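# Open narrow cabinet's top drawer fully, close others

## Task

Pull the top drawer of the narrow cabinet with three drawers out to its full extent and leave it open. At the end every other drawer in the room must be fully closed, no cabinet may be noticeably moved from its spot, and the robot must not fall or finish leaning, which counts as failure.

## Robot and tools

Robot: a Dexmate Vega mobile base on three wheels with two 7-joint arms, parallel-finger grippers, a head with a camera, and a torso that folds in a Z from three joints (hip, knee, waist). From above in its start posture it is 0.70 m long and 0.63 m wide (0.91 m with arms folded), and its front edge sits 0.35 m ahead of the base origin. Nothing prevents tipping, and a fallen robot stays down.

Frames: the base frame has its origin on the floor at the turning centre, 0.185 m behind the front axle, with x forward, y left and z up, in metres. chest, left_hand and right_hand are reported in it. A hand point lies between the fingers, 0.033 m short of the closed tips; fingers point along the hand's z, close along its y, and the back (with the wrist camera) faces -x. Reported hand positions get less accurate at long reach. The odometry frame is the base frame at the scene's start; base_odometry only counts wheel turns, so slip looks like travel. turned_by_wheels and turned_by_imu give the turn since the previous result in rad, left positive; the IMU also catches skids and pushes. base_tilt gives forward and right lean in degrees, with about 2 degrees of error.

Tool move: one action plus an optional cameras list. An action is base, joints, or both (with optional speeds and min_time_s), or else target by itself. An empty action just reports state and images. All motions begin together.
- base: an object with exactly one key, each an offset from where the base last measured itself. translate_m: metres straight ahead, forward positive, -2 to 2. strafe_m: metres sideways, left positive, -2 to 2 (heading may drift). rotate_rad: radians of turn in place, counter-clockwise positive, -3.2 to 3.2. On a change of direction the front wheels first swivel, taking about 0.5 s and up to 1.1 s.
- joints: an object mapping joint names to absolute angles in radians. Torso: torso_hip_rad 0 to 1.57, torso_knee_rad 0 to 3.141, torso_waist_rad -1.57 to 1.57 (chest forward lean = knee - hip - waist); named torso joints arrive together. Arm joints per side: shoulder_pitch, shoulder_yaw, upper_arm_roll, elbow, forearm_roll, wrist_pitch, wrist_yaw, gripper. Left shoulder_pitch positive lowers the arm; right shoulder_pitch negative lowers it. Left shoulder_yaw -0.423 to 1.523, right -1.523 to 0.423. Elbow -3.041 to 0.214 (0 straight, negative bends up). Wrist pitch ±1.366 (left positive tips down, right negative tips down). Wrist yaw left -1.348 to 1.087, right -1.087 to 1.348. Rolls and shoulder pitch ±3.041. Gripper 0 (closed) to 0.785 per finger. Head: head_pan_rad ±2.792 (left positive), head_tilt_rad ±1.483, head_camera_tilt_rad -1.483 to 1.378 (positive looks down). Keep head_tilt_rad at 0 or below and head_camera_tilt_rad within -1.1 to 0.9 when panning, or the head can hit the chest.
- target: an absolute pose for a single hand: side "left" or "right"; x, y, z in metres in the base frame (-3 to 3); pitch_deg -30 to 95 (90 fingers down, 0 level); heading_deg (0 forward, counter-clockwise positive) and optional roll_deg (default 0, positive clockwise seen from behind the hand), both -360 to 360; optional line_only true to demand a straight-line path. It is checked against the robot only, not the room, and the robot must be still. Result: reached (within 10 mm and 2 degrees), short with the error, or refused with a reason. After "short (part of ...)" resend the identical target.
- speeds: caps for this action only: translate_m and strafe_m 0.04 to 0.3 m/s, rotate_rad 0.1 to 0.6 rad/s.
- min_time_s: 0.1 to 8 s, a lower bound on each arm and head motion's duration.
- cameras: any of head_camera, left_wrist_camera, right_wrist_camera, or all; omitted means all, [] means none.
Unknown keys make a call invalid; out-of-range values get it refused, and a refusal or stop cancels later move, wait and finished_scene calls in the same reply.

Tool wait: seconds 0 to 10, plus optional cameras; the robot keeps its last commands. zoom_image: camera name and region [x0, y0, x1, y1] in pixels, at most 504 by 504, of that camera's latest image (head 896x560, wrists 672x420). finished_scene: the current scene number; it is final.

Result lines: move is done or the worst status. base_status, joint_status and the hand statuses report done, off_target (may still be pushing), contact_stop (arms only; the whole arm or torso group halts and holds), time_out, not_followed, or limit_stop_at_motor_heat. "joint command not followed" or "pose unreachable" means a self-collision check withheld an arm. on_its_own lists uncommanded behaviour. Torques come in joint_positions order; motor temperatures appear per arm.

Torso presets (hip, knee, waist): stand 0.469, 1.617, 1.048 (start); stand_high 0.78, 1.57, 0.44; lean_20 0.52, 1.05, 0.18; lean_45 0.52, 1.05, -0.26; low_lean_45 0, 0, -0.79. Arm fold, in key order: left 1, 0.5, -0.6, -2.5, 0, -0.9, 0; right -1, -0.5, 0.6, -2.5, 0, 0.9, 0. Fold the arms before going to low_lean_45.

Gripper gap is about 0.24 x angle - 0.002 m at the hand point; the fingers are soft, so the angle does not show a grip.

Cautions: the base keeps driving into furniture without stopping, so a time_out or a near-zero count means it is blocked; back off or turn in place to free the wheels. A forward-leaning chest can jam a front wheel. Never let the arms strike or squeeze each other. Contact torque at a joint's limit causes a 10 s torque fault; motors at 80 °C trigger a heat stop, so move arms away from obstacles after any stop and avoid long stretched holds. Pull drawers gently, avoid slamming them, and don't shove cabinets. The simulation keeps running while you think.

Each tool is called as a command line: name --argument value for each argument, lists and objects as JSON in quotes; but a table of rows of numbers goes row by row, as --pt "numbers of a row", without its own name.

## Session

move --cameras '["head_camera"]'

move --joints '{"head_pan_rad": -1.4, "head_camera_tilt_rad": 0.4}' --cameras '["head_camera"]'

move --joints '{"head_pan_rad": -2.7, "head_camera_tilt_rad": 0.4}' --cameras '["head_camera"]'

move --joints '{"head_pan_rad": 1.5, "head_camera_tilt_rad": 0.4}' --cameras '["head_camera"]'

Scene clock: 0.00 s.
Joint torques (N m): no reading
Motor temperatures (°C): left_arm=[31 31 31 26 40 35 41] | right_arm=[30 27 33 31 36 36 33]
base_odometry: x=+0.000 y=+0.000 heading=+0.000
turned_by_wheels: +0.000
turned_by_imu: +0.000
base_tilt: forward=+0.1 right=+0.7
base_status: not commanded
joint_positions: torso_hip_rad=+0.469 torso_knee_rad=+1.617 torso_waist_rad=+1.048 left_shoulder_pitch_rad=+2.189 left_shoulder_yaw_rad=-0.007 left_upper_arm_roll_rad=+0.016 left_elbow_rad=-1.090 left_forearm_roll_rad=+0.013 left_wrist_pitch_rad=-0.515 left_wrist_yaw_rad=+0.020 left_gripper_rad=+0.005 right_shoulder_pitch_rad=-2.209 right_shoulder_yaw_rad=-0.016 right_upper_arm_roll_rad=+0.009 right_elbow_rad=-1.106 right_forearm_roll_rad=-0.010 right_wrist_pitch_rad=+0.494 right_wrist_yaw_rad=-0.018 right_gripper_rad=+0.005 head_pan_rad=+0.000 head_tilt_rad=+0.000 head_camera_tilt_rad=+0.000
joint_status: not commanded
chest: x=-0.0111 y=+0.0000 z=+1.4155 quat_wxyz=(+0.999, +0.000, +0.050, +0.000) (m; base frame)
left_hand: x=+0.2066 y=+0.2195 z=+0.6100 quat_wxyz=(+0.429, +0.002, +0.903, +0.000) pitch_deg=+39.1 heading_deg=-0.2 roll_deg=+0.1 back=up (m; base frame)
right_hand: x=+0.1929 y=-0.2468 z=+0.6050 quat_wxyz=(+0.418, -0.007, +0.908, -0.015) pitch_deg=+40.6 heading_deg=-1.6 roll_deg=-2.5 back=up (m; base frame)
pictures: head_camera

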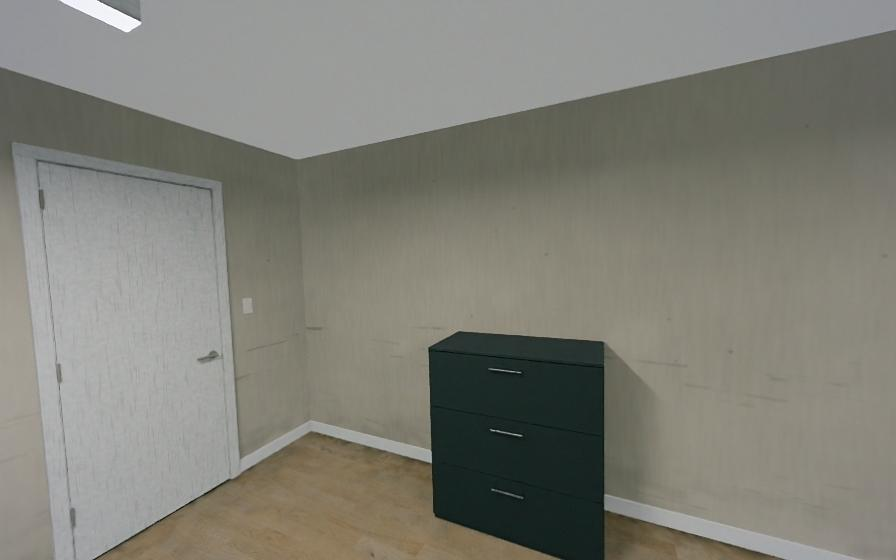

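Scene clock: 1.60 s.
Joint torques (N m): left_arm=[3.47 -0.68 -1.97 -2.78 0.06 -1.86 0.11] | right_arm=[-3.2 -1.01 0.5 -2.14 0.01 2.27 -0.18]
Motor temperatures (°C): left_arm=[31 31 31 26 40 35 41] | right_arm=[30 27 33 31 36 36 33]
move: done
base_odometry: x=+0.000 y=+0.000 heading=+0.000
turned_by_wheels: +0.000
turned_by_imu: +0.000
base_tilt: forward=+0.0 right=+0.7
base_status: not commanded
joint_positions: torso_hip_rad=+0.469 torso_knee_rad=+1.617 torso_waist_rad=+1.048 left_shoulder_pitch_rad=+2.189 left_shoulder_yaw_rad=-0.007 left_upper_arm_roll_rad=+0.016 left_elbow_rad=-1.090 left_forearm_roll_rad=+0.013 left_wrist_pitch_rad=-0.515 left_wrist_yaw_rad=+0.020 left_gripper_rad=+0.005 right_shoulder_pitch_rad=-2.209 right_shoulder_yaw_rad=-0.016 right_upper_arm_roll_rad=+0.009 right_elbow_rad=-1.106 right_forearm_roll_rad=-0.010 right_wrist_pitch_rad=+0.494 right_wrist_yaw_rad=-0.018 right_gripper_rad=+0.005 head_pan_rad=-1.400 head_tilt_rad=+0.000 head_camera_tilt_rad=+0.400
joint_status: all done
chest: x=-0.0111 y=+0.0000 z=+1.4155 quat_wxyz=(+0.999, +0.000, +0.050, +0.000) (m; base frame)
left_hand: x=+0.2066 y=+0.2195 z=+0.6100 quat_wxyz=(+0.429, +0.002, +0.903, +0.000) pitch_deg=+39.1 heading_deg=-0.2 roll_deg=+0.1 back=up (m; base frame)
right_hand: x=+0.1929 y=-0.2468 z=+0.6050 quat_wxyz=(+0.418, -0.007, +0.908, -0.015) pitch_deg=+40.6 heading_deg=-1.6 roll_deg=-2.5 back=up (m; base frame)
pictures: head_camera

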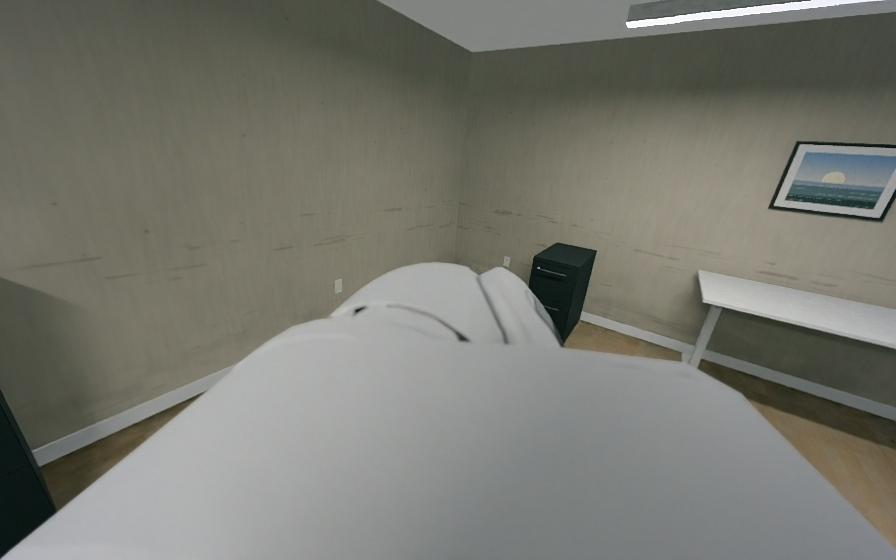

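Scene clock: 3.13 s.
Joint torques (N m): left_arm=[4.23 -0.13 -0.77 -1.46 -0.01 -3.55 0.1] | right_arm=[-3.96 -1.46 0.85 -2.56 0.12 2.13 -0.11]
Motor temperatures (°C): left_arm=[31 31 31 26 40 35 41] | right_arm=[30 27 33 31 36 36 33]
move: done
base_odometry: x=+0.000 y=+0.000 heading=+0.000
turned_by_wheels: +0.000
turned_by_imu: +0.000
base_tilt: forward=+0.1 right=+0.7
base_status: not commanded
joint_positions: torso_hip_rad=+0.469 torso_knee_rad=+1.617 torso_waist_rad=+1.048 left_shoulder_pitch_rad=+2.189 left_shoulder_yaw_rad=-0.007 left_upper_arm_roll_rad=+0.016 left_elbow_rad=-1.090 left_forearm_roll_rad=+0.013 left_wrist_pitch_rad=-0.515 left_wrist_yaw_rad=+0.020 left_gripper_rad=+0.005 right_shoulder_pitch_rad=-2.209 right_shoulder_yaw_rad=-0.016 right_upper_arm_roll_rad=+0.009 right_elbow_rad=-1.106 right_forearm_roll_rad=-0.010 right_wrist_pitch_rad=+0.494 right_wrist_yaw_rad=-0.018 right_gripper_rad=+0.005 head_pan_rad=-2.700 head_tilt_rad=+0.000 head_camera_tilt_rad=+0.400
joint_status: all done
chest: x=-0.0111 y=+0.0000 z=+1.4155 quat_wxyz=(+0.999, +0.000, +0.050, +0.000) (m; base frame)
left_hand: x=+0.2066 y=+0.2195 z=+0.6100 quat_wxyz=(+0.429, +0.002, +0.903, +0.000) pitch_deg=+39.1 heading_deg=-0.2 roll_deg=+0.1 back=up (m; base frame)
right_hand: x=+0.1929 y=-0.2468 z=+0.6050 quat_wxyz=(+0.418, -0.007, +0.908, -0.015) pitch_deg=+40.6 heading_deg=-1.6 roll_deg=-2.5 back=up (m; base frame)
pictures: head_camera

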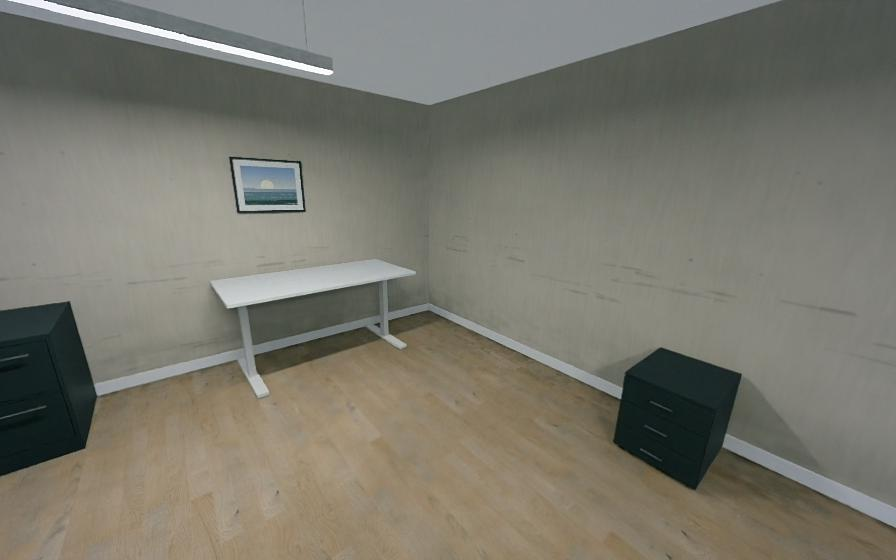

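Scene clock: 6.60 s.
Joint torques (N m): left_arm=[6.2 -0.82 -1.1 -3.29 0.35 -2.55 0.02] | right_arm=[-4.52 -0.69 0.63 -2.65 0.21 2.39 -0.11]
Motor temperatures (°C): left_arm=[31 31 31 26 40 35 41] | right_arm=[30 27 33 31 36 36 33]
move: done
base_odometry: x=+0.000 y=+0.000 heading=+0.000
turned_by_wheels: +0.000
turned_by_imu: +0.000
base_tilt: forward=+0.0 right=+0.8
base_status: not commanded
joint_positions: torso_hip_rad=+0.469 torso_knee_rad=+1.617 torso_waist_rad=+1.048 left_shoulder_pitch_rad=+2.189 left_shoulder_yaw_rad=-0.007 left_upper_arm_roll_rad=+0.016 left_elbow_rad=-1.090 left_forearm_roll_rad=+0.013 left_wrist_pitch_rad=-0.515 left_wrist_yaw_rad=+0.020 left_gripper_rad=+0.005 right_shoulder_pitch_rad=-2.209 right_shoulder_yaw_rad=-0.016 right_upper_arm_roll_rad=+0.009 right_elbow_rad=-1.106 right_forearm_roll_rad=-0.010 right_wrist_pitch_rad=+0.494 right_wrist_yaw_rad=-0.018 right_gripper_rad=+0.005 head_pan_rad=+1.500 head_tilt_rad=+0.000 head_camera_tilt_rad=+0.400
joint_status: all done
chest: x=-0.0111 y=+0.0000 z=+1.4155 quat_wxyz=(+0.999, +0.000, +0.050, +0.000) (m; base frame)
left_hand: x=+0.2066 y=+0.2195 z=+0.6100 quat_wxyz=(+0.429, +0.002, +0.903, +0.000) pitch_deg=+39.1 heading_deg=-0.2 roll_deg=+0.1 back=up (m; base frame)
right_hand: x=+0.1929 y=-0.2468 z=+0.6050 quat_wxyz=(+0.418, -0.007, +0.908, -0.015) pitch_deg=+40.6 heading_deg=-1.6 roll_deg=-2.5 back=up (m; base frame)
pictures: head_camera

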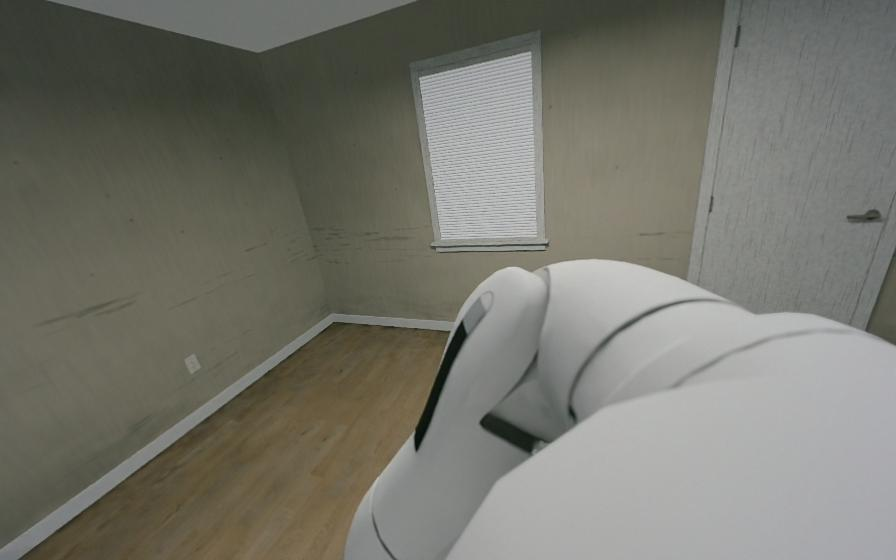

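move --base '{"rotate_rad": 2.82}' --joints '{"head_pan_rad": 0, "head_camera_tilt_rad": 0.6, "left_shoulder_pitch_rad": 0.871, "left_shoulder_yaw_rad": 0.192, "left_upper_arm_roll_rad": 0.413, "left_elbow_rad": -1.112, "left_forearm_roll_rad": 1.204, "left_wrist_pitch_rad": 0.272, "left_wrist_yaw_rad": 0.152, "right_shoulder_pitch_rad": -1.9, "right_elbow_rad": -2.3}' --cameras '["head_camera"]'

Scene clock: 13.60 s.
Joint torques (N m): left_arm=[-33.89 2.3 -2.57 -7.83 1.1 -0.27 1.5] | right_arm=[17.68 -1.29 0.62 -7.69 0.13 2.21 -0.36]
Motor temperatures (°C): left_arm=[31 31 31 26 40 35 41] | right_arm=[30 27 33 31 36 36 33]
move: done
base_odometry: x=+0.003 y=+0.000 heading=+2.829
turned_by_wheels: +2.829
turned_by_imu: +2.813
base_tilt: forward=+0.0 right=+0.8
base_status: done
joint_positions: torso_hip_rad=+0.469 torso_knee_rad=+1.617 torso_waist_rad=+1.048 left_shoulder_pitch_rad=+0.872 left_shoulder_yaw_rad=+0.192 left_upper_arm_roll_rad=+0.412 left_elbow_rad=-1.112 left_forearm_roll_rad=+1.203 left_wrist_pitch_rad=+0.271 left_wrist_yaw_rad=+0.152 left_gripper_rad=+0.005 right_shoulder_pitch_rad=-1.901 right_shoulder_yaw_rad=-0.016 right_upper_arm_roll_rad=+0.009 right_elbow_rad=-2.299 right_forearm_roll_rad=-0.010 right_wrist_pitch_rad=+0.494 right_wrist_yaw_rad=-0.018 right_gripper_rad=+0.005 head_pan_rad=+0.000 head_tilt_rad=+0.000 head_camera_tilt_rad=+0.600
joint_status: all done
chest: x=-0.0111 y=+0.0000 z=+1.4155 quat_wxyz=(+0.999, +0.000, +0.050, +0.000) (m; base frame)
left_hand: x=+0.8842 y=+0.1999 z=+1.2331 quat_wxyz=(+0.548, +0.447, +0.448, +0.547) pitch_deg=-11.4 heading_deg=+0.0 roll_deg=+89.9 (m; base frame)
right_hand: x=+0.4715 y=-0.2335 z=+1.4350 quat_wxyz=(+0.925, -0.004, +0.379, -0.011) pitch_deg=-45.5 heading_deg=-0.1 roll_deg=-1.2 back=up (m; base frame)
pictures: head_camera

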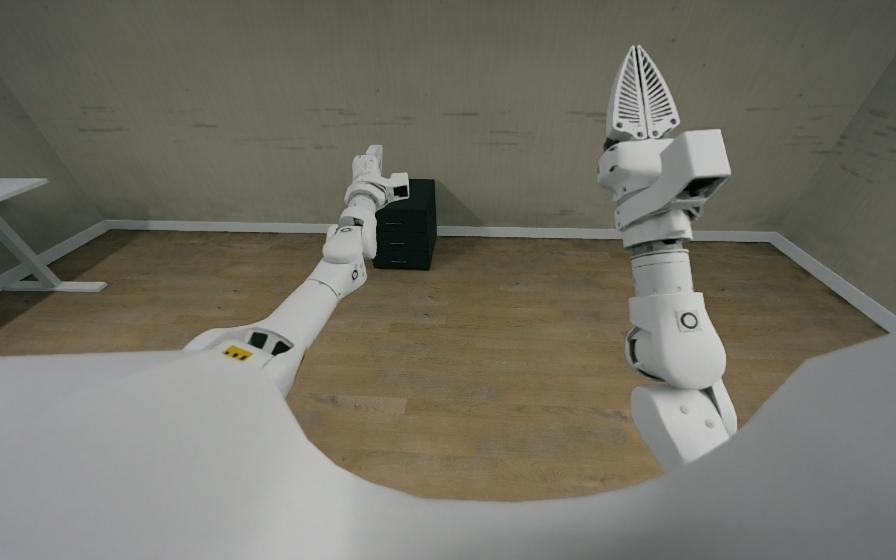

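move --base '{"rotate_rad": -0.038}' --cameras '[]'

move --base '{"strafe_m": 0.23}' --joints '{"left_gripper_rad": 0.35}' --cameras '[]'

move --base '{"translate_m": 1.0}' --joints '{"torso_hip_rad": 0.3, "torso_knee_rad": 0.6, "torso_waist_rad": -0.35, "head_camera_tilt_rad": 0.1}' --cameras '["head_camera","left_wrist_camera"]'

Scene clock: 14.90 s.
Joint torques (N m): left_arm=[-35.7 2.21 -2.29 -6.24 0.81 0.48 1.36] | right_arm=[19.88 -0.06 0.59 -8.75 0.13 1.82 -0.19]
Motor temperatures (°C): left_arm=[31 31 31 26 40 35 41] | right_arm=[30 27 33 31 36 36 33]
move: done
base_odometry: x=+0.003 y=+0.000 heading=+2.791
turned_by_wheels: -0.038
turned_by_imu: -0.038
base_tilt: forward=+0.1 right=+0.7
base_status: done
joint_positions: torso_hip_rad=+0.469 torso_knee_rad=+1.617 torso_waist_rad=+1.048 left_shoulder_pitch_rad=+0.871 left_shoulder_yaw_rad=+0.192 left_upper_arm_roll_rad=+0.413 left_elbow_rad=-1.112 left_forearm_roll_rad=+1.204 left_wrist_pitch_rad=+0.272 left_wrist_yaw_rad=+0.152 left_gripper_rad=+0.005 right_shoulder_pitch_rad=-1.900 right_shoulder_yaw_rad=-0.016 right_upper_arm_roll_rad=+0.009 right_elbow_rad=-2.300 right_forearm_roll_rad=-0.010 right_wrist_pitch_rad=+0.494 right_wrist_yaw_rad=-0.018 right_gripper_rad=+0.005 head_pan_rad=+0.000 head_tilt_rad=+0.000 head_camera_tilt_rad=+0.600
joint_status: not commanded
chest: x=-0.0111 y=+0.0000 z=+1.4155 quat_wxyz=(+0.999, +0.000, +0.050, +0.000) (m; base frame)
left_hand: x=+0.8844 y=+0.2000 z=+1.2341 quat_wxyz=(+0.548, +0.447, +0.447, +0.548) pitch_deg=-11.5 heading_deg=+0.0 roll_deg=+90.0 (m; base frame)
right_hand: x=+0.4714 y=-0.2335 z=+1.4353 quat_wxyz=(+0.925, -0.004, +0.379, -0.011) pitch_deg=-45.5 heading_deg=-0.1 roll_deg=-1.2 back=up (m; base frame)
pictures: none
No camera images: "cameras" was empty.

Scene clock: 18.10 s.
Joint torques (N m): left_arm=[-32.66 0.6 -3.56 -8.6 0.71 -0.09 1.51] | right_arm=[17.52 -1.7 0.69 -9.11 0.19 2.64 -0.19]
Motor temperatures (°C): left_arm=[32 31 31 26 40 35 41] | right_arm=[30 27 33 31 36 36 33]
move: done
base_odometry: x=-0.075 y=-0.215 heading=+2.796
turned_by_wheels: +0.006
turned_by_imu: +0.002
base_tilt: forward=+0.0 right=+0.7
base_status: done
joint_positions: torso_hip_rad=+0.469 torso_knee_rad=+1.617 torso_waist_rad=+1.048 left_shoulder_pitch_rad=+0.871 left_shoulder_yaw_rad=+0.192 left_upper_arm_roll_rad=+0.413 left_elbow_rad=-1.112 left_forearm_roll_rad=+1.204 left_wrist_pitch_rad=+0.272 left_wrist_yaw_rad=+0.152 left_gripper_rad=+0.350 right_shoulder_pitch_rad=-1.900 right_shoulder_yaw_rad=-0.016 right_upper_arm_roll_rad=+0.009 right_elbow_rad=-2.300 right_forearm_roll_rad=-0.010 right_wrist_pitch_rad=+0.494 right_wrist_yaw_rad=-0.018 right_gripper_rad=+0.005 head_pan_rad=+0.000 head_tilt_rad=+0.000 head_camera_tilt_rad=+0.600
joint_status: all done
chest: x=-0.0111 y=+0.0000 z=+1.4155 quat_wxyz=(+0.999, +0.000, +0.050, +0.000) (m; base frame)
left_hand: x=+0.8844 y=+0.2001 z=+1.2341 quat_wxyz=(+0.548, +0.447, +0.447, +0.548) pitch_deg=-11.5 heading_deg=+0.0 roll_deg=+90.0 (m; base frame)
right_hand: x=+0.4715 y=-0.2335 z=+1.4353 quat_wxyz=(+0.925, -0.004, +0.379, -0.011) pitch_deg=-45.5 heading_deg=-0.1 roll_deg=-1.2 back=up (m; base frame)
pictures: none
No camera images: "cameras" was empty.

Scene clock: 24.57 s.
Joint torques (N m): left_arm=[-19.94 0.41 -1.8 -6.32 0.79 0.76 1.28] | right_arm=[8.57 -0.94 0.3 -8.43 0.19 3.74 -0.33]
Motor temperatures (°C): left_arm=[32 31 31 26 40 35 41] | right_arm=[30 27 33 32 36 36 33]
move: done
base_odometry: x=-1.016 y=+0.123 heading=+2.796
turned_by_wheels: -0.001
turned_by_imu: -0.003
base_tilt: forward=+0.0 right=+0.7
base_status: done
joint_positions: torso_hip_rad=+0.300 torso_knee_rad=+0.600 torso_waist_rad=-0.350 left_shoulder_pitch_rad=+0.871 left_shoulder_yaw_rad=+0.192 left_upper_arm_roll_rad=+0.413 left_elbow_rad=-1.112 left_forearm_roll_rad=+1.204 left_wrist_pitch_rad=+0.272 left_wrist_yaw_rad=+0.152 left_gripper_rad=+0.350 right_shoulder_pitch_rad=-1.900 right_shoulder_yaw_rad=-0.016 right_upper_arm_roll_rad=+0.009 right_elbow_rad=-2.300 right_forearm_roll_rad=-0.010 right_wrist_pitch_rad=+0.494 right_wrist_yaw_rad=-0.018 right_gripper_rad=+0.005 head_pan_rad=+0.000 head_tilt_rad=+0.000 head_camera_tilt_rad=+0.100
joint_status: all done
chest: x=-0.0186 y=+0.0000 z=+1.1022 quat_wxyz=(+0.948, +0.000, +0.319, +0.000) (m; base frame)
left_hand: x=+0.6501 y=+0.2001 z=+0.4796 quat_wxyz=(+0.406, +0.579, +0.579, +0.406) pitch_deg=+20.0 heading_deg=+0.0 roll_deg=-90.0 (m; base frame)
right_hand: x=+0.4032 y=-0.2335 z=+0.8669 quat_wxyz=(+0.788, -0.006, +0.616, -0.009) pitch_deg=-14.0 heading_deg=-0.1 roll_deg=-1.3 back=up (m; base frame)
pictures: head_camera, left_wrist_camera

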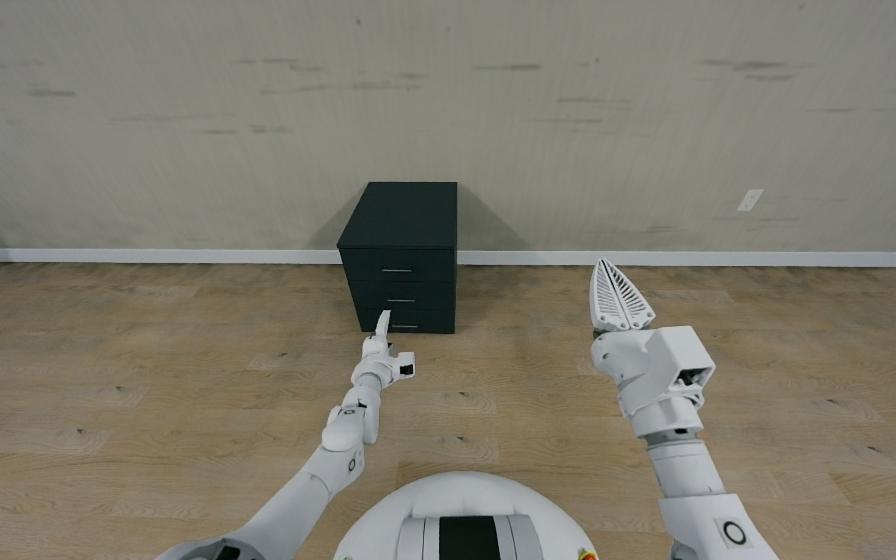

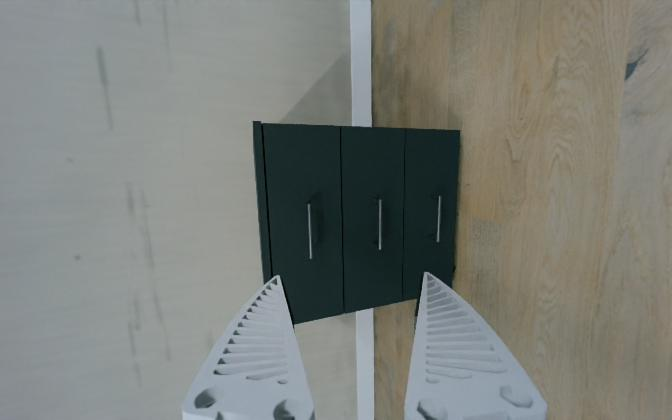

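move --target '{"side": "left", "x": 0.65, "y": 0.2, "z": 0.442, "pitch_deg": 20, "heading_deg": 0, "roll_deg": 90}' --cameras '[]'

move --base '{"translate_m": 0.26}' --speeds '{"translate_m": 0.15}' --cameras '["left_wrist_camera", "head_camera"]'

Scene clock: 27.53 s.
Joint torques (N m): left_arm=[-22.82 -2.16 0.38 -6 0.13 0.05 1.48] | right_arm=[7.09 -1.77 0.34 -8.63 0.1 2.99 -0.19]
Motor temperatures (°C): left_arm=[32 31 31 26 40 35 41] | right_arm=[30 27 33 32 36 36 33]
move: done
base_odometry: x=-1.016 y=+0.123 heading=+2.796
turned_by_wheels: +0.000
turned_by_imu: +0.000
base_tilt: forward=+0.0 right=+0.8
base_status: not commanded
joint_positions: torso_hip_rad=+0.300 torso_knee_rad=+0.600 torso_waist_rad=-0.350 left_shoulder_pitch_rad=+0.761 left_shoulder_yaw_rad=+0.130 left_upper_arm_roll_rad=+0.426 left_elbow_rad=-0.807 left_forearm_roll_rad=+1.175 left_wrist_pitch_rad=+0.209 left_wrist_yaw_rad=+0.324 left_gripper_rad=+0.350 right_shoulder_pitch_rad=-1.900 right_shoulder_yaw_rad=-0.016 right_upper_arm_roll_rad=+0.009 right_elbow_rad=-2.300 right_forearm_roll_rad=-0.010 right_wrist_pitch_rad=+0.494 right_wrist_yaw_rad=-0.018 right_gripper_rad=+0.005 head_pan_rad=+0.000 head_tilt_rad=+0.000 head_camera_tilt_rad=+0.100
joint_status: not commanded
chest: x=-0.0186 y=+0.0000 z=+1.1022 quat_wxyz=(+0.948, +0.000, +0.319, +0.000) (m; base frame)
left_hand: x=+0.6498 y=+0.2003 z=+0.4422 quat_wxyz=(+0.405, +0.579, +0.579, +0.406) pitch_deg=+20.0 heading_deg=+0.0 roll_deg=-90.0 (m; base frame)
left_hand_status: reached (straight line, planned for 1.3 s): 0 mm and 0.0 deg off.
right_hand: x=+0.4032 y=-0.2335 z=+0.8669 quat_wxyz=(+0.788, -0.006, +0.616, -0.009) pitch_deg=-14.0 heading_deg=-0.1 roll_deg=-1.3 back=up (m; base frame)
pictures: none
No camera images: "cameras" was empty.

Scene clock: 30.30 s.
Joint torques (N m): left_arm=[-21.85 -2.15 0.2 -4.83 0.1 -0.37 1.33] | right_arm=[6.65 -0.79 0.12 -9.22 0.23 3.32 -0.27]
Motor temperatures (°C): left_arm=[32 31 31 26 40 35 41] | right_arm=[30 27 33 32 36 36 33]
move: done
base_odometry: x=-1.261 y=+0.211 heading=+2.795
turned_by_wheels: -0.001
turned_by_imu: -0.001
base_tilt: forward=+0.0 right=+0.7
base_status: done
joint_positions: torso_hip_rad=+0.300 torso_knee_rad=+0.600 torso_waist_rad=-0.350 left_shoulder_pitch_rad=+0.760 left_shoulder_yaw_rad=+0.129 left_upper_arm_roll_rad=+0.427 left_elbow_rad=-0.804 left_forearm_roll_rad=+1.175 left_wrist_pitch_rad=+0.208 left_wrist_yaw_rad=+0.327 left_gripper_rad=+0.350 right_shoulder_pitch_rad=-1.900 right_shoulder_yaw_rad=-0.016 right_upper_arm_roll_rad=+0.009 right_elbow_rad=-2.300 right_forearm_roll_rad=-0.010 right_wrist_pitch_rad=+0.494 right_wrist_yaw_rad=-0.018 right_gripper_rad=+0.005 head_pan_rad=+0.000 head_tilt_rad=+0.000 head_camera_tilt_rad=+0.100
joint_status: not commanded
chest: x=-0.0185 y=+0.0000 z=+1.1022 quat_wxyz=(+0.948, +0.000, +0.319, +0.000) (m; base frame)
left_hand: x=+0.6498 y=+0.2002 z=+0.4417 quat_wxyz=(+0.405, +0.579, +0.579, +0.406) pitch_deg=+20.0 heading_deg=+0.0 roll_deg=-90.0 (m; base frame)
right_hand: x=+0.4032 y=-0.2335 z=+0.8669 quat_wxyz=(+0.788, -0.006, +0.616, -0.009) pitch_deg=-14.0 heading_deg=-0.1 roll_deg=-1.3 back=up (m; base frame)
pictures: head_camera, left_wrist_camera

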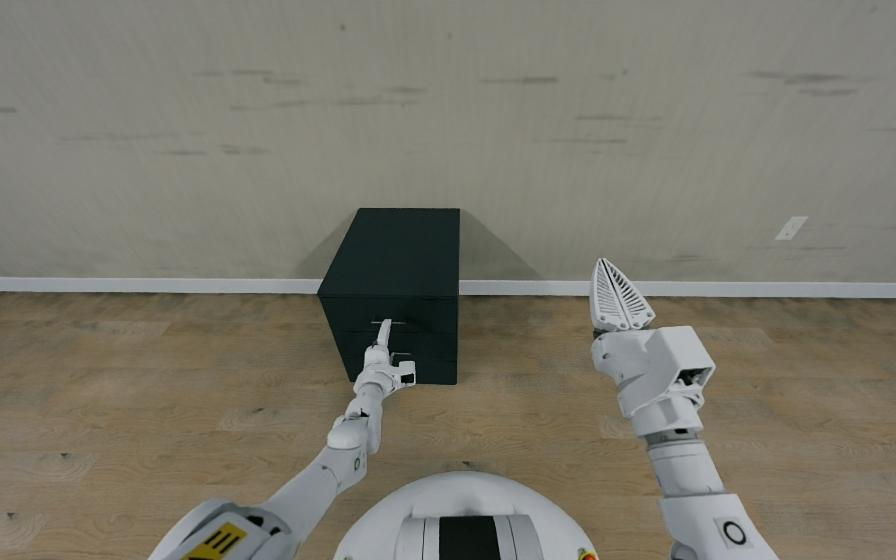

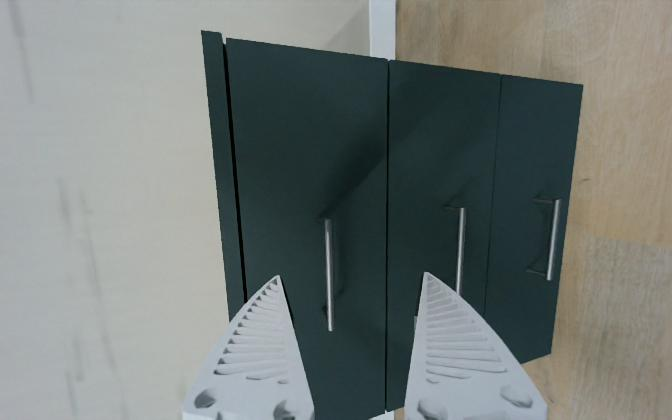

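move --base '{"translate_m": 0.08}' --speeds '{"translate_m": 0.08}' --cameras '["left_wrist_camera"]'

move --joints '{"left_gripper_rad": 0.0}' --cameras '["left_wrist_camera"]'

Scene clock: 32.37 s.
Joint torques (N m): left_arm=[-23.24 -2.23 -1.02 -6.78 0.44 -0.29 0.74] | right_arm=[8.04 -1.77 0.6 -8.55 0.09 3.01 -0.05]
Motor temperatures (°C): left_arm=[32 31 31 26 40 35 41] | right_arm=[30 27 33 32 36 37 33]
move: done
base_odometry: x=-1.336 y=+0.238 heading=+2.794
turned_by_wheels: -0.001
turned_by_imu: -0.001
base_tilt: forward=+0.1 right=+0.8
base_status: done
joint_positions: torso_hip_rad=+0.300 torso_knee_rad=+0.600 torso_waist_rad=-0.350 left_shoulder_pitch_rad=+0.760 left_shoulder_yaw_rad=+0.129 left_upper_arm_roll_rad=+0.427 left_elbow_rad=-0.803 left_forearm_roll_rad=+1.175 left_wrist_pitch_rad=+0.208 left_wrist_yaw_rad=+0.327 left_gripper_rad=+0.350 right_shoulder_pitch_rad=-1.900 right_shoulder_yaw_rad=-0.016 right_upper_arm_roll_rad=+0.009 right_elbow_rad=-2.300 right_forearm_roll_rad=-0.010 right_wrist_pitch_rad=+0.494 right_wrist_yaw_rad=-0.018 right_gripper_rad=+0.005 head_pan_rad=+0.000 head_tilt_rad=+0.000 head_camera_tilt_rad=+0.100
joint_status: not commanded
chest: x=-0.0186 y=+0.0000 z=+1.1022 quat_wxyz=(+0.948, +0.000, +0.319, +0.000) (m; base frame)
left_hand: x=+0.6498 y=+0.2002 z=+0.4418 quat_wxyz=(+0.405, +0.579, +0.579, +0.406) pitch_deg=+20.0 heading_deg=+0.0 roll_deg=-90.0 (m; base frame)
right_hand: x=+0.4032 y=-0.2335 z=+0.8669 quat_wxyz=(+0.788, -0.006, +0.616, -0.009) pitch_deg=-14.0 heading_deg=-0.1 roll_deg=-1.3 back=up (m; base frame)
pictures: left_wrist_camera

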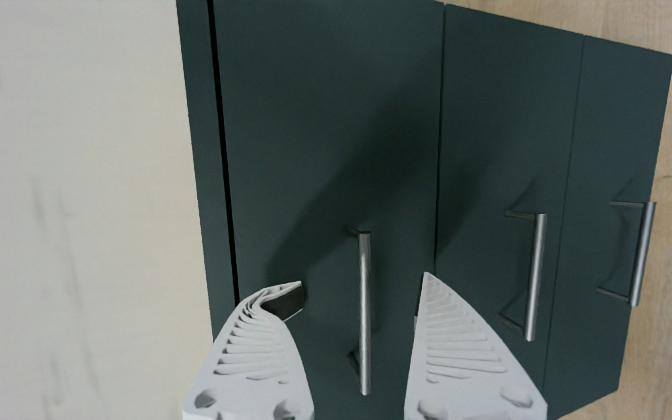

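Scene clock: 33.27 s.
Joint torques (N m): left_arm=[-22.69 -2.7 -1.39 -10.03 1.42 0.27 3.53] | right_arm=[6.87 -0.84 0.59 -8.55 0.03 2.99 -0.28]
Motor temperatures (°C): left_arm=[32 31 31 26 40 35 41] | right_arm=[30 27 33 32 36 37 33]
move: done
base_odometry: x=-1.336 y=+0.238 heading=+2.794
turned_by_wheels: +0.000
turned_by_imu: +0.000
base_tilt: forward=+0.0 right=+0.8
base_status: not commanded
joint_positions: torso_hip_rad=+0.300 torso_knee_rad=+0.600 torso_waist_rad=-0.350 left_shoulder_pitch_rad=+0.760 left_shoulder_yaw_rad=+0.129 left_upper_arm_roll_rad=+0.427 left_elbow_rad=-0.803 left_forearm_roll_rad=+1.174 left_wrist_pitch_rad=+0.208 left_wrist_yaw_rad=+0.326 left_gripper_rad=+0.000 right_shoulder_pitch_rad=-1.900 right_shoulder_yaw_rad=-0.016 right_upper_arm_roll_rad=+0.009 right_elbow_rad=-2.300 right_forearm_roll_rad=-0.010 right_wrist_pitch_rad=+0.494 right_wrist_yaw_rad=-0.018 right_gripper_rad=+0.005 head_pan_rad=+0.000 head_tilt_rad=+0.000 head_camera_tilt_rad=+0.100
joint_status: all done
chest: x=-0.0184 y=+0.0000 z=+1.1022 quat_wxyz=(+0.948, +0.000, +0.319, +0.000) (m; base frame)
left_hand: x=+0.6494 y=+0.2003 z=+0.4409 quat_wxyz=(+0.405, +0.580, +0.580, +0.405) pitch_deg=+20.1 heading_deg=+0.0 roll_deg=-90.0 (m; base frame)
right_hand: x=+0.4033 y=-0.2335 z=+0.8667 quat_wxyz=(+0.788, -0.006, +0.616, -0.009) pitch_deg=-14.0 heading_deg=-0.1 roll_deg=-1.3 back=up (m; base frame)
pictures: left_wrist_camera

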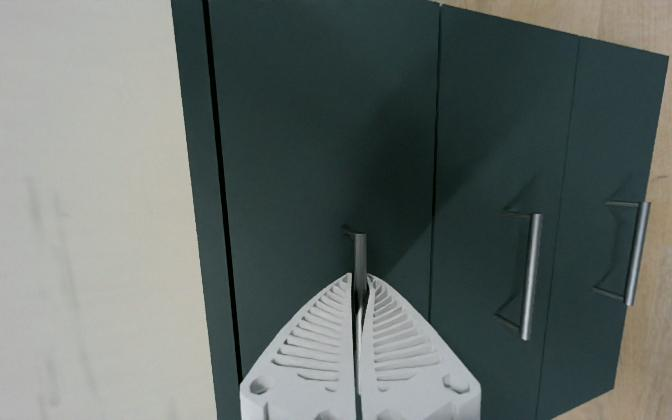

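move --base '{"translate_m": -0.34}' --speeds '{"translate_m": 0.1}' --cameras '["left_wrist_camera","head_camera"]'

move --base '{"translate_m": -0.09}' --speeds '{"translate_m": 0.05}' --cameras '["left_wrist_camera","head_camera"]'

Scene clock: 37.93 s.
Joint torques (N m): left_arm=[-18.68 -2.7 -1.44 -5.47 0.63 0.31 1.1] | right_arm=[7.15 -0.81 0.86 -8.54 0.24 3.34 -0.02]
Motor temperatures (°C): left_arm=[32 31 31 26 40 35 41] | right_arm=[30 27 33 32 36 37 33]
move: done
base_odometry: x=-1.016 y=+0.122 heading=+2.793
turned_by_wheels: -0.001
turned_by_imu: -0.001
base_tilt: forward=+0.1 right=+0.8
base_status: done
joint_positions: torso_hip_rad=+0.300 torso_knee_rad=+0.600 torso_waist_rad=-0.350 left_shoulder_pitch_rad=+0.760 left_shoulder_yaw_rad=+0.129 left_upper_arm_roll_rad=+0.427 left_elbow_rad=-0.803 left_forearm_roll_rad=+1.175 left_wrist_pitch_rad=+0.208 left_wrist_yaw_rad=+0.327 left_gripper_rad=+0.000 right_shoulder_pitch_rad=-1.900 right_shoulder_yaw_rad=-0.016 right_upper_arm_roll_rad=+0.009 right_elbow_rad=-2.300 right_forearm_roll_rad=-0.010 right_wrist_pitch_rad=+0.494 right_wrist_yaw_rad=-0.018 right_gripper_rad=+0.005 head_pan_rad=+0.000 head_tilt_rad=+0.000 head_camera_tilt_rad=+0.100
joint_status: not commanded
chest: x=-0.0185 y=+0.0000 z=+1.1022 quat_wxyz=(+0.948, +0.000, +0.319, +0.000) (m; base frame)
left_hand: x=+0.6499 y=+0.2002 z=+0.4418 quat_wxyz=(+0.405, +0.579, +0.579, +0.406) pitch_deg=+20.0 heading_deg=+0.0 roll_deg=-90.0 (m; base frame)
right_hand: x=+0.4032 y=-0.2335 z=+0.8669 quat_wxyz=(+0.788, -0.006, +0.616, -0.009) pitch_deg=-14.0 heading_deg=-0.1 roll_deg=-1.3 back=up (m; base frame)
pictures: head_camera, left_wrist_camera

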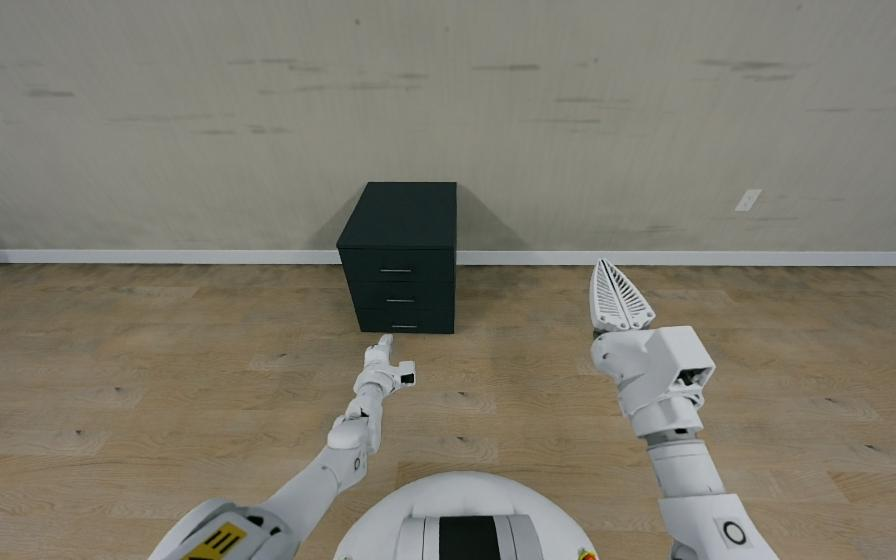

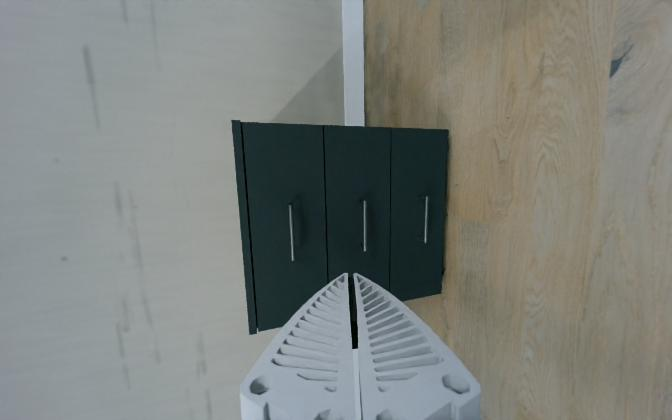

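Scene clock: 40.53 s.
Joint torques (N m): left_arm=[-17.61 -3.26 -1.49 -5.86 0.5 -0.25 1.07] | right_arm=[8.32 -1.31 0.97 -8.96 0.1 2.7 -0.19]
Motor temperatures (°C): left_arm=[32 31 31 26 40 35 41] | right_arm=[30 27 33 32 36 37 33]
move: done
base_odometry: x=-0.932 y=+0.092 heading=+2.792
turned_by_wheels: -0.001
turned_by_imu: -0.001
base_tilt: forward=+0.0 right=+0.8
base_status: done
joint_positions: torso_hip_rad=+0.300 torso_knee_rad=+0.600 torso_waist_rad=-0.350 left_shoulder_pitch_rad=+0.760 left_shoulder_yaw_rad=+0.129 left_upper_arm_roll_rad=+0.427 left_elbow_rad=-0.803 left_forearm_roll_rad=+1.175 left_wrist_pitch_rad=+0.208 left_wrist_yaw_rad=+0.327 left_gripper_rad=+0.000 right_shoulder_pitch_rad=-1.900 right_shoulder_yaw_rad=-0.016 right_upper_arm_roll_rad=+0.009 right_elbow_rad=-2.300 right_forearm_roll_rad=-0.010 right_wrist_pitch_rad=+0.494 right_wrist_yaw_rad=-0.018 right_gripper_rad=+0.005 head_pan_rad=+0.000 head_tilt_rad=+0.000 head_camera_tilt_rad=+0.100
joint_status: not commanded
chest: x=-0.0186 y=+0.0000 z=+1.1022 quat_wxyz=(+0.948, +0.000, +0.319, +0.000) (m; base frame)
left_hand: x=+0.6499 y=+0.2001 z=+0.4418 quat_wxyz=(+0.405, +0.579, +0.579, +0.406) pitch_deg=+20.0 heading_deg=+0.0 roll_deg=-90.0 (m; base frame)
right_hand: x=+0.4032 y=-0.2335 z=+0.8669 quat_wxyz=(+0.788, -0.006, +0.616, -0.009) pitch_deg=-14.0 heading_deg=-0.1 roll_deg=-1.3 back=up (m; base frame)
pictures: head_camera, left_wrist_camera

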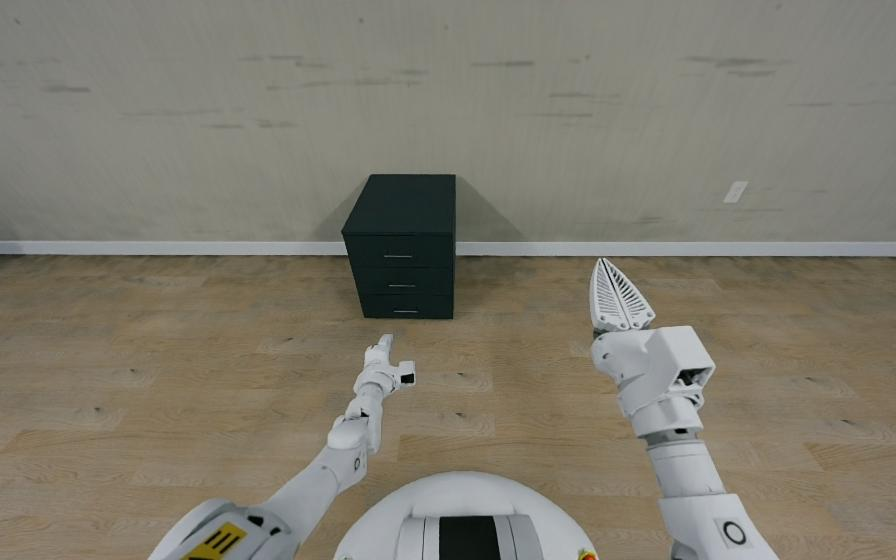

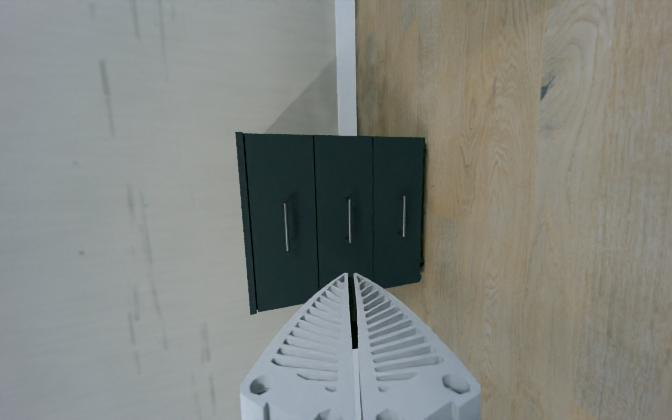

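move --target '{"side": "left", "x": 0.6, "y": 0.2, "z": 0.6, "pitch_deg": 90, "heading_deg": 0, "roll_deg": 90}' --cameras '["head_camera"]'

Scene clock: 48.30 s.
Joint torques (N m): left_arm=[-36.34 3.06 -7.04 1.35 0.41 0.49 -0.35] | right_arm=[7.42 -1.6 0.33 -7.88 0.11 2.68 -0.16]
Motor temperatures (°C): left_arm=[32 31 31 26 40 35 41] | right_arm=[30 27 33 32 36 37 33]
move: done
base_odometry: x=-0.932 y=+0.092 heading=+2.792
turned_by_wheels: +0.000
turned_by_imu: +0.000
base_tilt: forward=+0.0 right=+0.7
base_status: not commanded
joint_positions: torso_hip_rad=+0.300 torso_knee_rad=+0.600 torso_waist_rad=-0.350 left_shoulder_pitch_rad=-0.533 left_shoulder_yaw_rad=+0.414 left_upper_arm_roll_rad=+1.854 left_elbow_rad=-0.921 left_forearm_roll_rad=-0.292 left_wrist_pitch_rad=+0.472 left_wrist_yaw_rad=-1.197 left_gripper_rad=+0.000 right_shoulder_pitch_rad=-1.900 right_shoulder_yaw_rad=-0.016 right_upper_arm_roll_rad=+0.009 right_elbow_rad=-2.300 right_forearm_roll_rad=-0.010 right_wrist_pitch_rad=+0.494 right_wrist_yaw_rad=-0.018 right_gripper_rad=+0.005 head_pan_rad=+0.000 head_tilt_rad=+0.000 head_camera_tilt_rad=+0.100
joint_status: not commanded
chest: x=-0.0186 y=+0.0000 z=+1.1022 quat_wxyz=(+0.948, +0.000, +0.319, +0.000) (m; base frame)
left_hand: x=+0.6010 y=+0.1991 z=+0.5989 quat_wxyz=(+0.002, +0.708, +0.706, +0.001) pitch_deg=+89.8 heading_deg=-90.1 roll_deg=+0.0 (m; base frame)
left_hand_status: reached (checked arc [a long move], planned for 5.1 s): 2 mm and 0.2 deg off.
right_hand: x=+0.4032 y=-0.2335 z=+0.8669 quat_wxyz=(+0.788, -0.006, +0.616, -0.009) pitch_deg=-14.0 heading_deg=-0.1 roll_deg=-1.3 back=up (m; base frame)
pictures: head_camera

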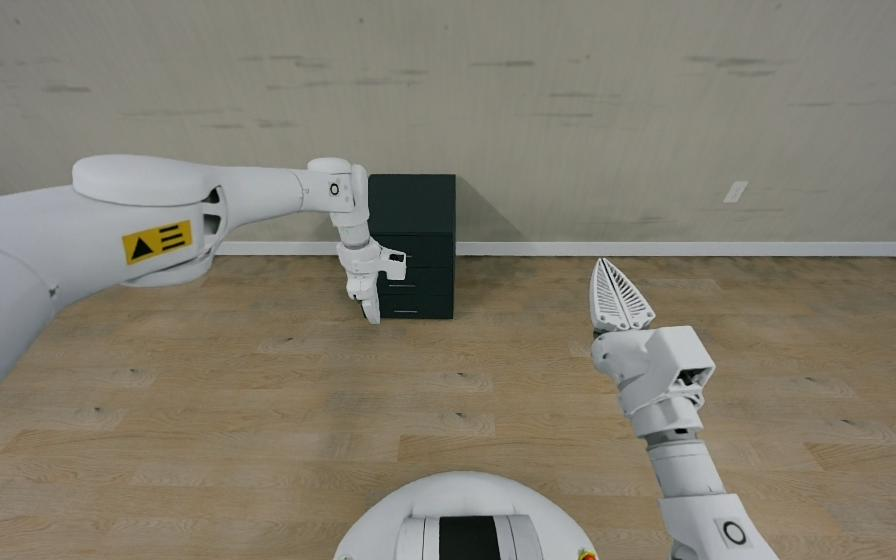

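move --base '{"translate_m": 0.42}' --joints '{"left_gripper_rad": 0.15}' --cameras '["head_camera", "left_wrist_camera"]'

Scene clock: 51.37 s.
Joint torques (N m): left_arm=[-38.1 1.34 -7.42 1.2 0.3 0.24 -0.54] | right_arm=[7.78 -1.07 0.16 -8.51 0.07 3.12 -0.18]
Motor temperatures (°C): left_arm=[32 31 31 26 40 35 41] | right_arm=[30 27 33 32 36 37 33]
move: done
base_odometry: x=-1.326 y=+0.235 heading=+2.792
turned_by_wheels: -0.001
turned_by_imu: -0.001
base_tilt: forward=+0.0 right=+0.8
base_status: done
joint_positions: torso_hip_rad=+0.300 torso_knee_rad=+0.600 torso_waist_rad=-0.350 left_shoulder_pitch_rad=-0.537 left_shoulder_yaw_rad=+0.415 left_upper_arm_roll_rad=+1.858 left_elbow_rad=-0.922 left_forearm_roll_rad=-0.295 left_wrist_pitch_rad=+0.473 left_wrist_yaw_rad=-1.201 left_gripper_rad=+0.150 right_shoulder_pitch_rad=-1.900 right_shoulder_yaw_rad=-0.016 right_upper_arm_roll_rad=+0.009 right_elbow_rad=-2.300 right_forearm_roll_rad=-0.010 right_wrist_pitch_rad=+0.494 right_wrist_yaw_rad=-0.018 right_gripper_rad=+0.005 head_pan_rad=+0.000 head_tilt_rad=+0.000 head_camera_tilt_rad=+0.100
joint_status: all done
chest: x=-0.0185 y=+0.0000 z=+1.1022 quat_wxyz=(+0.948, +0.000, +0.319, +0.000) (m; base frame)
left_hand: x=+0.5999 y=+0.1999 z=+0.5998 quat_wxyz=(+0.000, +0.707, +0.707, +0.000) pitch_deg=+90.0 heading_deg=-90.0 roll_deg=+0.0 (m; base frame)
right_hand: x=+0.4032 y=-0.2335 z=+0.8668 quat_wxyz=(+0.788, -0.006, +0.616, -0.009) pitch_deg=-14.0 heading_deg=-0.1 roll_deg=-1.3 back=up (m; base frame)
pictures: head_camera, left_wrist_camera

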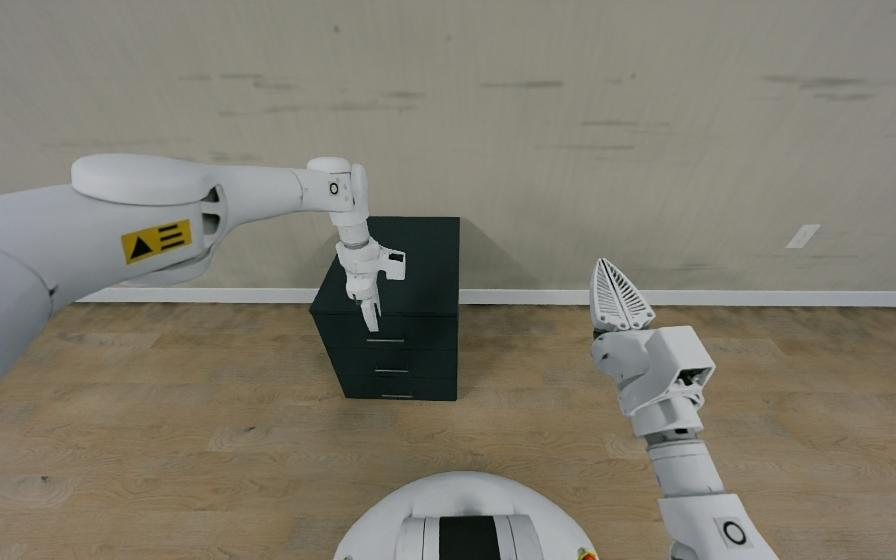

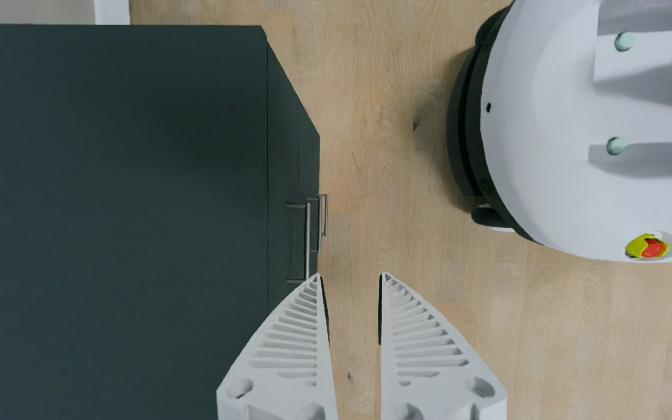

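move --target '{"side": "left", "x": 0.646, "y": 0.2, "z": 0.49, "pitch_deg": 90, "heading_deg": 0, "roll_deg": 90}' --cameras '["head_camera", "left_wrist_camera"]'

Scene clock: 51.97 s.
Joint torques (N m): left_arm=[-37.08 2.57 -7.62 0.63 0.15 -0.29 -0.24] | right_arm=[8.23 -1.53 0.72 -8.77 0.09 3.3 -0.04]
Motor temperatures (°C): left_arm=[32 31 31 26 40 35 41] | right_arm=[30 27 33 32 36 37 33]
move: refused
base_odometry: x=-1.326 y=+0.235 heading=+2.792
turned_by_wheels: +0.000
turned_by_imu: +0.000
base_tilt: forward=+0.0 right=+0.7
base_status: not commanded
joint_positions: torso_hip_rad=+0.300 torso_knee_rad=+0.600 torso_waist_rad=-0.350 left_shoulder_pitch_rad=-0.537 left_shoulder_yaw_rad=+0.415 left_upper_arm_roll_rad=+1.858 left_elbow_rad=-0.922 left_forearm_roll_rad=-0.295 left_wrist_pitch_rad=+0.473 left_wrist_yaw_rad=-1.201 left_gripper_rad=+0.150 right_shoulder_pitch_rad=-1.900 right_shoulder_yaw_rad=-0.016 right_upper_arm_roll_rad=+0.009 right_elbow_rad=-2.300 right_forearm_roll_rad=-0.010 right_wrist_pitch_rad=+0.494 right_wrist_yaw_rad=-0.018 right_gripper_rad=+0.005 head_pan_rad=+0.000 head_tilt_rad=+0.000 head_camera_tilt_rad=+0.100
joint_status: not commanded
chest: x=-0.0185 y=+0.0000 z=+1.1022 quat_wxyz=(+0.948, +0.000, +0.319, +0.000) (m; base frame)
left_hand: x=+0.5999 y=+0.1999 z=+0.5998 quat_wxyz=(+0.000, +0.707, +0.707, +0.000) pitch_deg=+90.0 heading_deg=-90.0 roll_deg=+0.0 (m; base frame)
left_hand_status: refused: no posture of the arm gets there (left_wrist_yaw_rad at its limit): the closest leaves the hand 2.5 cm and 7 deg from the pose. Nothing moved. At pitch 75 a posture exists at this place; the way there is not checked.
right_hand: x=+0.4032 y=-0.2335 z=+0.8668 quat_wxyz=(+0.788, -0.006, +0.616, -0.009) pitch_deg=-14.0 heading_deg=-0.1 roll_deg=-1.3 back=up (m; base frame)
pictures: head_camera, left_wrist_camera

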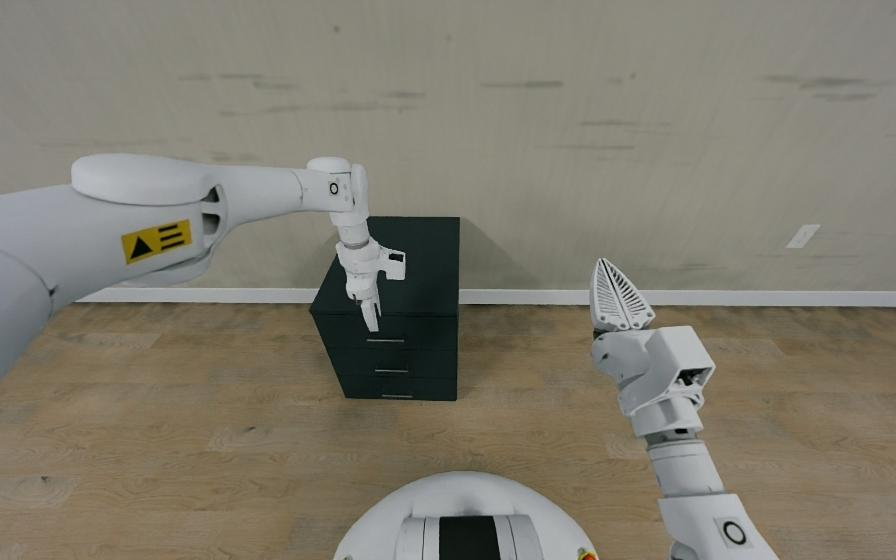

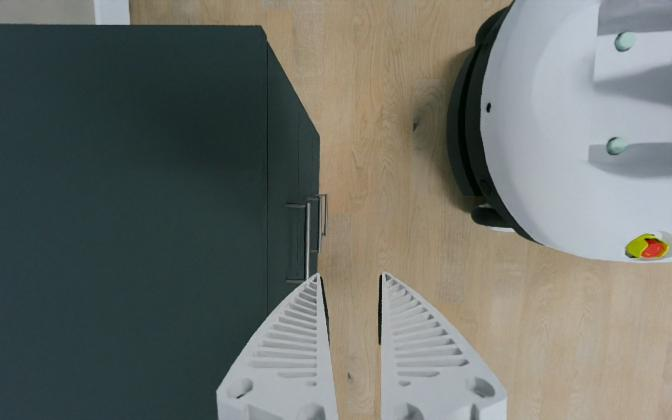

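move --target '{"side": "left", "x": 0.646, "y": 0.2, "z": 0.55, "pitch_deg": 90, "heading_deg": 0, "roll_deg": -90}' --cameras '["left_wrist_camera"]'

move --target '{"side": "left", "x": 0.646, "y": 0.2, "z": 0.49, "pitch_deg": 80, "heading_deg": 0, "roll_deg": 90}' --cameras '["left_wrist_camera"]'

Scene clock: 52.53 s.
Joint torques (N m): left_arm=[-35.44 4.87 -7.69 1.18 0.16 0.7 -0.47] | right_arm=[8.02 -1.37 1.13 -7.3 0.01 3.06 -0.07]
Motor temperatures (°C): left_arm=[32 31 31 26 40 35 41] | right_arm=[30 27 33 32 36 37 33]
move: refused
base_odometry: x=-1.326 y=+0.235 heading=+2.792
turned_by_wheels: +0.000
turned_by_imu: +0.000
base_tilt: forward=+0.0 right=+0.7
base_status: not commanded
joint_positions: torso_hip_rad=+0.300 torso_knee_rad=+0.600 torso_waist_rad=-0.350 left_shoulder_pitch_rad=-0.537 left_shoulder_yaw_rad=+0.415 left_upper_arm_roll_rad=+1.858 left_elbow_rad=-0.922 left_forearm_roll_rad=-0.295 left_wrist_pitch_rad=+0.473 left_wrist_yaw_rad=-1.201 left_gripper_rad=+0.150 right_shoulder_pitch_rad=-1.900 right_shoulder_yaw_rad=-0.016 right_upper_arm_roll_rad=+0.009 right_elbow_rad=-2.300 right_forearm_roll_rad=-0.010 right_wrist_pitch_rad=+0.494 right_wrist_yaw_rad=-0.018 right_gripper_rad=+0.005 head_pan_rad=+0.000 head_tilt_rad=+0.000 head_camera_tilt_rad=+0.100
joint_status: not commanded
chest: x=-0.0185 y=+0.0000 z=+1.1022 quat_wxyz=(+0.948, +0.000, +0.319, +0.000) (m; base frame)
left_hand: x=+0.5999 y=+0.1999 z=+0.5998 quat_wxyz=(+0.000, +0.707, +0.707, +0.000) pitch_deg=+90.0 heading_deg=-90.0 roll_deg=+0.0 (m; base frame)
left_hand_status: refused: no posture of the arm gets there (out of reach): the closest leaves the hand 3.3 cm and 0 deg from the pose. Nothing moved. At pitch 75 a posture exists at this place; the way there is not checked.
right_hand: x=+0.4032 y=-0.2335 z=+0.8668 quat_wxyz=(+0.788, -0.006, +0.616, -0.009) pitch_deg=-14.0 heading_deg=-0.1 roll_deg=-1.3 back=up (m; base frame)
pictures: left_wrist_camera

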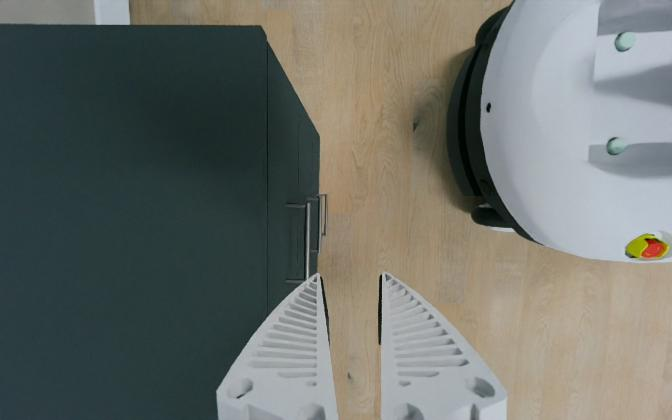

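not run: a stop came earlier in this reply.


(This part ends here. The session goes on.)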